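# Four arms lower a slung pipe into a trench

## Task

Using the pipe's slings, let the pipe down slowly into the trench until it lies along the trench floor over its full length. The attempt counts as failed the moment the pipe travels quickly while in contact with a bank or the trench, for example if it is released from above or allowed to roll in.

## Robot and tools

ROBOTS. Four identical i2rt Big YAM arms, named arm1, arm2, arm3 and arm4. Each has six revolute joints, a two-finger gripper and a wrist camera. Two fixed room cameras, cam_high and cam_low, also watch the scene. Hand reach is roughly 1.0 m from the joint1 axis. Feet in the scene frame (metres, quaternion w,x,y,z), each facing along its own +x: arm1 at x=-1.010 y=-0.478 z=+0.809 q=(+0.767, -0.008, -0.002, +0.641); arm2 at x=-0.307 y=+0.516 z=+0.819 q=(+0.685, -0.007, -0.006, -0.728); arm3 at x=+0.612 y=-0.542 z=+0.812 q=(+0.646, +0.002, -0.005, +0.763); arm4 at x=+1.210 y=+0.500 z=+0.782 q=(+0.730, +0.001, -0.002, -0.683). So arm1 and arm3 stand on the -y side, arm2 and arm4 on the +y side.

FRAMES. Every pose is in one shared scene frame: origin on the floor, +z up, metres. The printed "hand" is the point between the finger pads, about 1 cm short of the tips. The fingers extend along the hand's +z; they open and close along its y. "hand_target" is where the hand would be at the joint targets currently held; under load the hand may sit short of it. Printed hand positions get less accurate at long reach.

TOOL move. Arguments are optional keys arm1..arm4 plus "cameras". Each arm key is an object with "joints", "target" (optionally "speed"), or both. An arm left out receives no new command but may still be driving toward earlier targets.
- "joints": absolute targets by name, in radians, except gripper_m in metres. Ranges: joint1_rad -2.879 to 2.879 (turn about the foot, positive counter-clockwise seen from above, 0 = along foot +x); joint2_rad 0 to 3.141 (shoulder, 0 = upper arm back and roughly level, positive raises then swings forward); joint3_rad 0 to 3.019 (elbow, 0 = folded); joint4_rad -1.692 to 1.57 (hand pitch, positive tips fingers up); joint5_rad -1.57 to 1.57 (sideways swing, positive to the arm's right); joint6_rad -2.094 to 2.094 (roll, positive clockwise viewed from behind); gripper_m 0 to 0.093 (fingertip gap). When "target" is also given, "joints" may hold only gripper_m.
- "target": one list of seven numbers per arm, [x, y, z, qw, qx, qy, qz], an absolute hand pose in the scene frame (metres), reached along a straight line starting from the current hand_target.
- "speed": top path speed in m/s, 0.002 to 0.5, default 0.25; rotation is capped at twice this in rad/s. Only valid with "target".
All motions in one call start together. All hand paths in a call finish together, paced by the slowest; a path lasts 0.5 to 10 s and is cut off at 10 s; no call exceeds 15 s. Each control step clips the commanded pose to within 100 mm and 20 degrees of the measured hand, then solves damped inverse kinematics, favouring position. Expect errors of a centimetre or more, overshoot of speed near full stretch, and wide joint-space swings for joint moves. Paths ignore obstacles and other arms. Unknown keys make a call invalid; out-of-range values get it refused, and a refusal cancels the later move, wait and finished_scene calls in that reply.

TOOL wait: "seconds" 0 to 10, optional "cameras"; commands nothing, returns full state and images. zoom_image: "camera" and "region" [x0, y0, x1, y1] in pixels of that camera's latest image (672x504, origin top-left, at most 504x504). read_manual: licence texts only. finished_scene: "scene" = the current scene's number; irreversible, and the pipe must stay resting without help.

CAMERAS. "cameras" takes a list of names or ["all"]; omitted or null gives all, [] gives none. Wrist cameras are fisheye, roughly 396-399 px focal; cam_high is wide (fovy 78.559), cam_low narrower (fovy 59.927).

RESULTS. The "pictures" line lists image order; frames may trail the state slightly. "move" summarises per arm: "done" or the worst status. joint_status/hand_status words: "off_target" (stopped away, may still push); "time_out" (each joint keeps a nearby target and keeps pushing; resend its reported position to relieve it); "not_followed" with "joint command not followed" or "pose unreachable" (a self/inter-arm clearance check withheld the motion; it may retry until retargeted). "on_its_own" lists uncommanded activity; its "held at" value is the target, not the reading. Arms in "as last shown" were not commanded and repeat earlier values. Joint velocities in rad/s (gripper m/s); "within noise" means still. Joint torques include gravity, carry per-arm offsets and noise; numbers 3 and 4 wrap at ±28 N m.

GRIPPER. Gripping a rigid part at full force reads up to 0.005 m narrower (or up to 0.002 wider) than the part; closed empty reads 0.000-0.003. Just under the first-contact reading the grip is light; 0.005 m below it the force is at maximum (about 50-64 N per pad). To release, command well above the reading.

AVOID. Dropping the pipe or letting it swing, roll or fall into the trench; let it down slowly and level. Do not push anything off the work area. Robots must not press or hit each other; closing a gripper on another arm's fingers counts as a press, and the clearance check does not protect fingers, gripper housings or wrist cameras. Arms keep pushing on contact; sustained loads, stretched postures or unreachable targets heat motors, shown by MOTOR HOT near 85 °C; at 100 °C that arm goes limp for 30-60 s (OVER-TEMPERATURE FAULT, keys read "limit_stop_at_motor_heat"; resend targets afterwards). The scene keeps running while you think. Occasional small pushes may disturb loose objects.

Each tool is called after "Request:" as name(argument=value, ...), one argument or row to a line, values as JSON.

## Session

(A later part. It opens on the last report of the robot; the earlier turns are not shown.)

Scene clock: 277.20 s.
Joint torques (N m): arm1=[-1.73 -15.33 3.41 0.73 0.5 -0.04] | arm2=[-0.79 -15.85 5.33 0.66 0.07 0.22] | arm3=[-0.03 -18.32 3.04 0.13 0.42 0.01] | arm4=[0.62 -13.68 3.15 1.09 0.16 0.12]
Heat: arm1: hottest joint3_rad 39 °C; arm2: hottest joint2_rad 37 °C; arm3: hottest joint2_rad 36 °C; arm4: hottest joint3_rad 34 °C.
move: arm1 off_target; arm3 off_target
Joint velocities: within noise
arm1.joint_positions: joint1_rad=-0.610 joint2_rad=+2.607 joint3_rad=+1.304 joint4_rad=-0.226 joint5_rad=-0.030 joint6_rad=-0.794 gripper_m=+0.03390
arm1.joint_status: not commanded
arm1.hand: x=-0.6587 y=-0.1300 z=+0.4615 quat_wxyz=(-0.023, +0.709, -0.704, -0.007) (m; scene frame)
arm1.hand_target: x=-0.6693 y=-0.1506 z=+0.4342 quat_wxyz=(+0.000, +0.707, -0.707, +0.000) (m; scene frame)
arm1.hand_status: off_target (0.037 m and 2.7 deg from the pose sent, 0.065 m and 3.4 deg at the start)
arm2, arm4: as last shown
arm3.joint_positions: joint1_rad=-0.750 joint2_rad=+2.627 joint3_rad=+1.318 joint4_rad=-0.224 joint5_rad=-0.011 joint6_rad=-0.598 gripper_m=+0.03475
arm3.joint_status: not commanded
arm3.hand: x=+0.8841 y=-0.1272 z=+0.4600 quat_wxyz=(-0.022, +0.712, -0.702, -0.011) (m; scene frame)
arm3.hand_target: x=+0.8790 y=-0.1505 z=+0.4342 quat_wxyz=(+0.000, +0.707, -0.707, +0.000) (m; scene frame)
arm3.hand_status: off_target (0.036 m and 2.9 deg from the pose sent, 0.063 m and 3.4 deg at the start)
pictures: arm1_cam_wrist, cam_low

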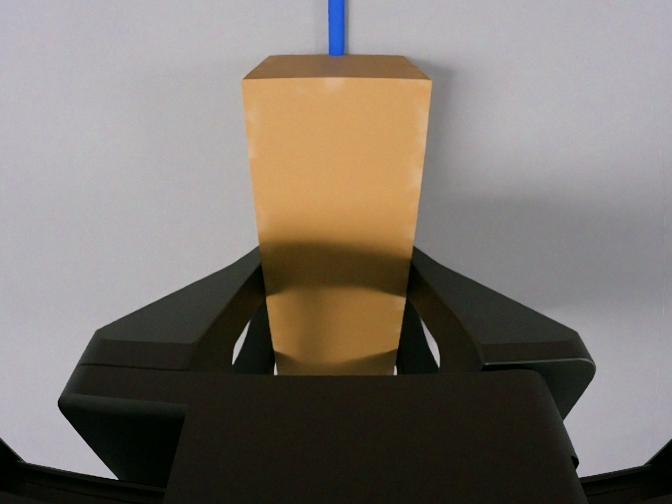

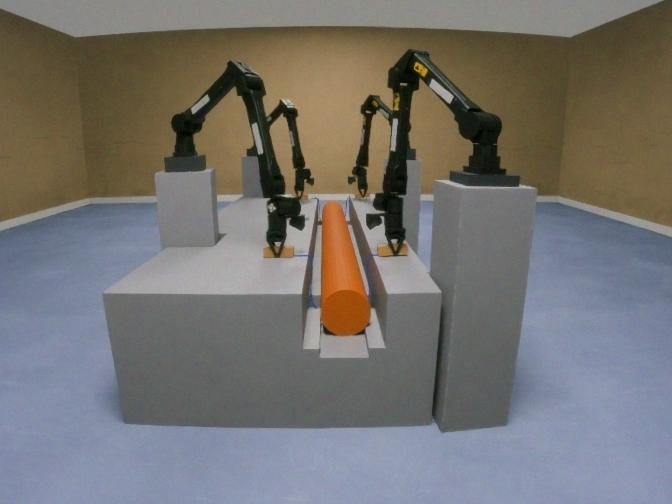

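Request:
move(
  arm1={"target": [-0.660, -0.133, 0.458, 0, 0.7071, -0.7071, 0], "speed": 0.08},
  arm2={"target": [-0.688, 0.298, 0.466, 0, -0.7071, -0.7071, 0], "speed": 0.08},
  arm3={"target": [0.884, -0.130, 0.458, 0, 0.7071, -0.7071, 0], "speed": 0.08},
  arm4={"target": [0.873, 0.299, 0.464, 0, -0.7071, -0.7071, 0], "speed": 0.08},
  cameras=["cam_low"],
)

Request:
move(
  arm1={"joints": {"gripper_m": 0.07}},
  arm2={"joints": {"gripper_m": 0.07}},
  arm3={"joints": {"gripper_m": 0.07}},
  arm4={"joints": {"gripper_m": 0.07}},
  cameras=["cam_low", "cam_high", "arm1_cam_wrist"],
)

Request:
zoom_image(
  camera="cam_low",
  region=[230, 100, 450, 370],
)

Request:
zoom_image(
  camera="cam_high",
  region=[180, 100, 520, 430],
)

Scene clock: 284.03 s.
Joint torques (N m): arm1=[-0.21 -19.66 3.44 0.24 0.49 0.07] | arm2=[-0.38 -17.44 2.59 0.77 0.05 0.29] | arm3=[1.32 -22.65 3.17 -0.53 0.41 0.17] | arm4=[0.62 -14.8 1.28 1.26 0.16 0.17]
Heat: arm1: hottest joint3_rad 38 °C; arm2: hottest joint2_rad 37 °C; arm3: hottest joint2_rad 36 °C; arm4: hottest joint3_rad 33 °C.
move: arm1 done; arm2 done; arm3 done; arm4 done
Joint velocities: within noise
arm1.joint_positions: joint1_rad=-0.610 joint2_rad=+2.606 joint3_rad=+1.323 joint4_rad=-0.271 joint5_rad=-0.029 joint6_rad=-0.794 gripper_m=+0.03390
arm1.joint_status: not commanded
arm1.hand: x=-0.6583 y=-0.1296 z=+0.4635 quat_wxyz=(-0.010, +0.709, -0.705, -0.006) (m; scene frame)
arm1.hand_target: x=-0.6599 y=-0.1330 z=+0.4582 quat_wxyz=(+0.000, +0.707, -0.707, +0.000) (m; scene frame)
arm1.hand_status: done (0.007 m and 1.4 deg from the pose sent, 0.005 m and 2.7 deg at the start)
arm2.joint_positions: joint1_rad=-0.997 joint2_rad=+2.590 joint3_rad=+1.174 joint4_rad=-0.190 joint5_rad=+0.009 joint6_rad=-1.070 gripper_m=+0.03433
arm2.joint_status: not commanded
arm2.hand: x=-0.6834 y=+0.3008 z=+0.4716 quat_wxyz=(-0.006, -0.703, -0.711, -0.011) (m; scene frame)
arm2.hand_target: x=-0.6881 y=+0.2981 z=+0.4663 quat_wxyz=(+0.000, -0.707, -0.707, +0.000) (m; scene frame)
arm2.hand_status: done (0.008 m and 1.6 deg from the pose sent, 0.008 m and 2.2 deg at the start)
arm3.joint_positions: joint1_rad=-0.750 joint2_rad=+2.626 joint3_rad=+1.340 joint4_rad=-0.278 joint5_rad=-0.011 joint6_rad=-0.598 gripper_m=+0.03475
arm3.joint_status: not commanded
arm3.hand: x=+0.8845 y=-0.1265 z=+0.4625 quat_wxyz=(-0.007, +0.712, -0.702, -0.008) (m; scene frame)
arm3.hand_target: x=+0.8839 y=-0.1300 z=+0.4581 quat_wxyz=(+0.000, +0.707, -0.707, +0.000) (m; scene frame)
arm3.hand_status: done (0.006 m and 1.4 deg from the pose sent, 0.003 m and 2.9 deg at the start)
arm4.joint_positions: joint1_rad=-1.104 joint2_rad=+2.468 joint3_rad=+0.981 joint4_rad=-0.106 joint5_rad=+0.000 joint6_rad=-1.036 gripper_m=+0.03475
arm4.joint_status: not commanded
arm4.hand: x=+0.8779 y=+0.3029 z=+0.4682 quat_wxyz=(-0.005, -0.708, -0.706, -0.011) (m; scene frame)
arm4.hand_target: x=+0.8731 y=+0.2990 z=+0.4642 quat_wxyz=(+0.000, -0.707, -0.707, +0.000) (m; scene frame)
arm4.hand_status: done (0.008 m and 1.4 deg from the pose sent, 0.008 m and 2.0 deg at the start)
pictures: cam_low

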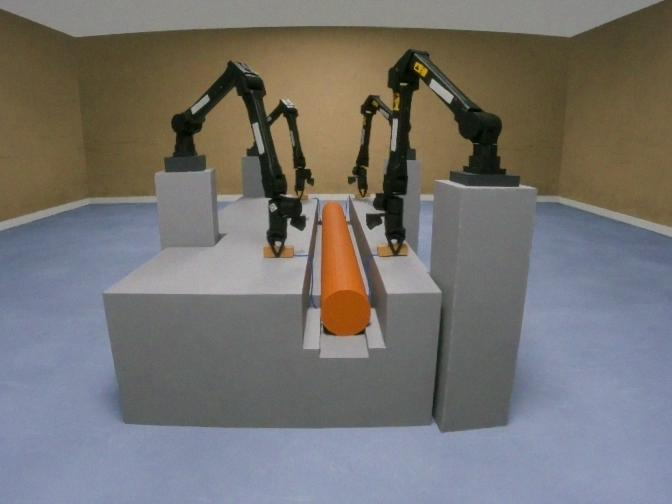

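Scene clock: 284.60 s.
Joint torques (N m): arm1=[-0.09 -19.31 3.54 0.08 0.03 0.08] | arm2=[-0.44 -17.73 2.56 -0.01 -0.09 0.22] | arm3=[1.2 -22.77 2.97 -0.32 -0.06 0.11] | arm4=[0.67 -15.27 1.28 0.66 0.1 0.18]
Heat: arm1: hottest joint3_rad 38 °C; arm2: hottest joint2_rad 37 °C; arm3: hottest joint2_rad 36 °C; arm4: hottest joint3_rad 33 °C.
move: arm1 done; arm2 done; arm3 done; arm4 done
Joint velocities: within noise
arm1.joint_positions: joint1_rad=-0.610 joint2_rad=+2.606 joint3_rad=+1.324 joint4_rad=-0.276 joint5_rad=-0.019 joint6_rad=-0.794 gripper_m=+0.06993
arm1.joint_status: all done
arm1.hand: x=-0.6574 y=-0.1314 z=+0.4636 quat_wxyz=(-0.008, +0.709, -0.705, -0.001) (m; scene frame)
arm1.hand_target: x=-0.6600 y=-0.1330 z=+0.4581 quat_wxyz=(+0.000, +0.707, -0.707, +0.000) (m; scene frame)
arm1.hand_status: not commanded
arm2.joint_positions: joint1_rad=-0.997 joint2_rad=+2.593 joint3_rad=+1.174 joint4_rad=-0.172 joint5_rad=+0.012 joint6_rad=-1.064 gripper_m=+0.06996
arm2.joint_status: all done
arm2.hand: x=-0.6863 y=+0.2997 z=+0.4702 quat_wxyz=(-0.002, -0.705, -0.709, -0.004) (m; scene frame)
arm2.hand_target: x=-0.6880 y=+0.2981 z=+0.4662 quat_wxyz=(+0.000, -0.707, -0.707, +0.000) (m; scene frame)
arm2.hand_status: not commanded
arm3.joint_positions: joint1_rad=-0.750 joint2_rad=+2.626 joint3_rad=+1.341 joint4_rad=-0.284 joint5_rad=+0.000 joint6_rad=-0.591 gripper_m=+0.06993
arm3.joint_status: all done
arm3.hand: x=+0.8854 y=-0.1283 z=+0.4626 quat_wxyz=(-0.005, +0.709, -0.705, -0.003) (m; scene frame)
arm3.hand_target: x=+0.8840 y=-0.1301 z=+0.4581 quat_wxyz=(+0.000, +0.707, -0.707, +0.000) (m; scene frame)
arm3.hand_status: not commanded
arm4.joint_positions: joint1_rad=-1.104 joint2_rad=+2.472 joint3_rad=+0.981 joint4_rad=-0.090 joint5_rad=+0.002 joint6_rad=-1.036 gripper_m=+0.06991
arm4.joint_status: all done
arm4.hand: x=+0.8761 y=+0.3021 z=+0.4666 quat_wxyz=(-0.003, -0.708, -0.707, -0.006) (m; scene frame)
arm4.hand_target: x=+0.8730 y=+0.2990 z=+0.4643 quat_wxyz=(+0.000, -0.707, -0.707, +0.000) (m; scene frame)
arm4.hand_status: not commanded
pictures: arm1_cam_wrist, cam_high, cam_low

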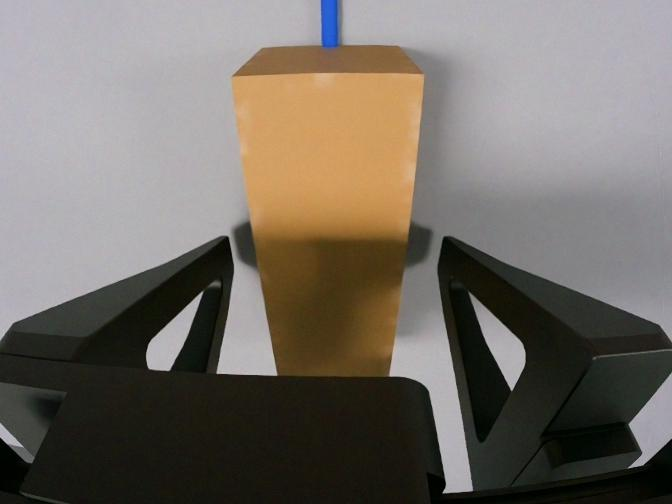

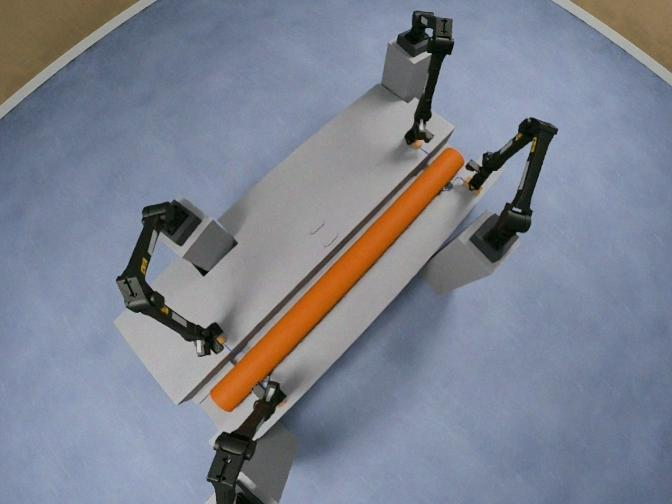

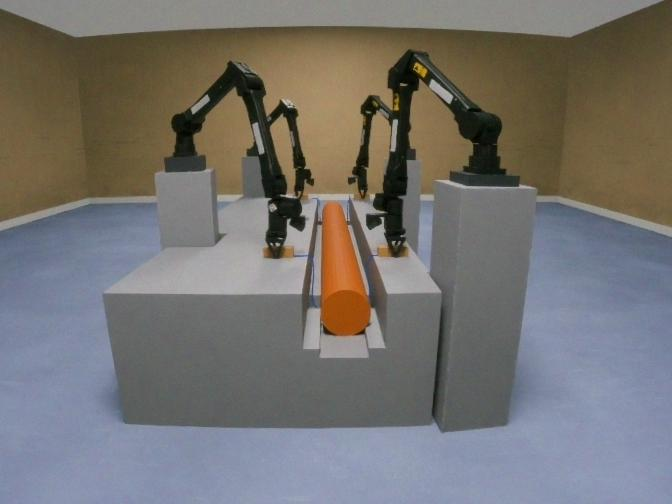

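Scaled by 1.867.

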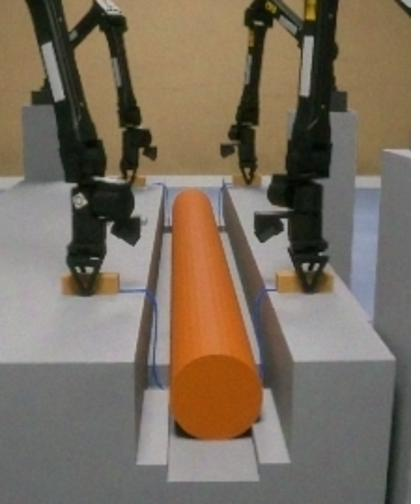

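Scaled by 1.482.

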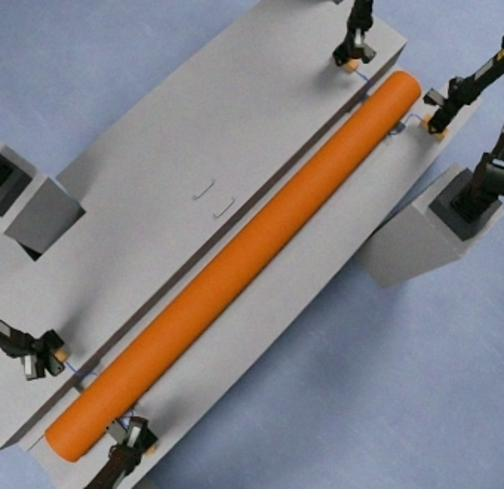

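Request:
finished_scene(
  scene=1,
)

The scene is finished: the task was done.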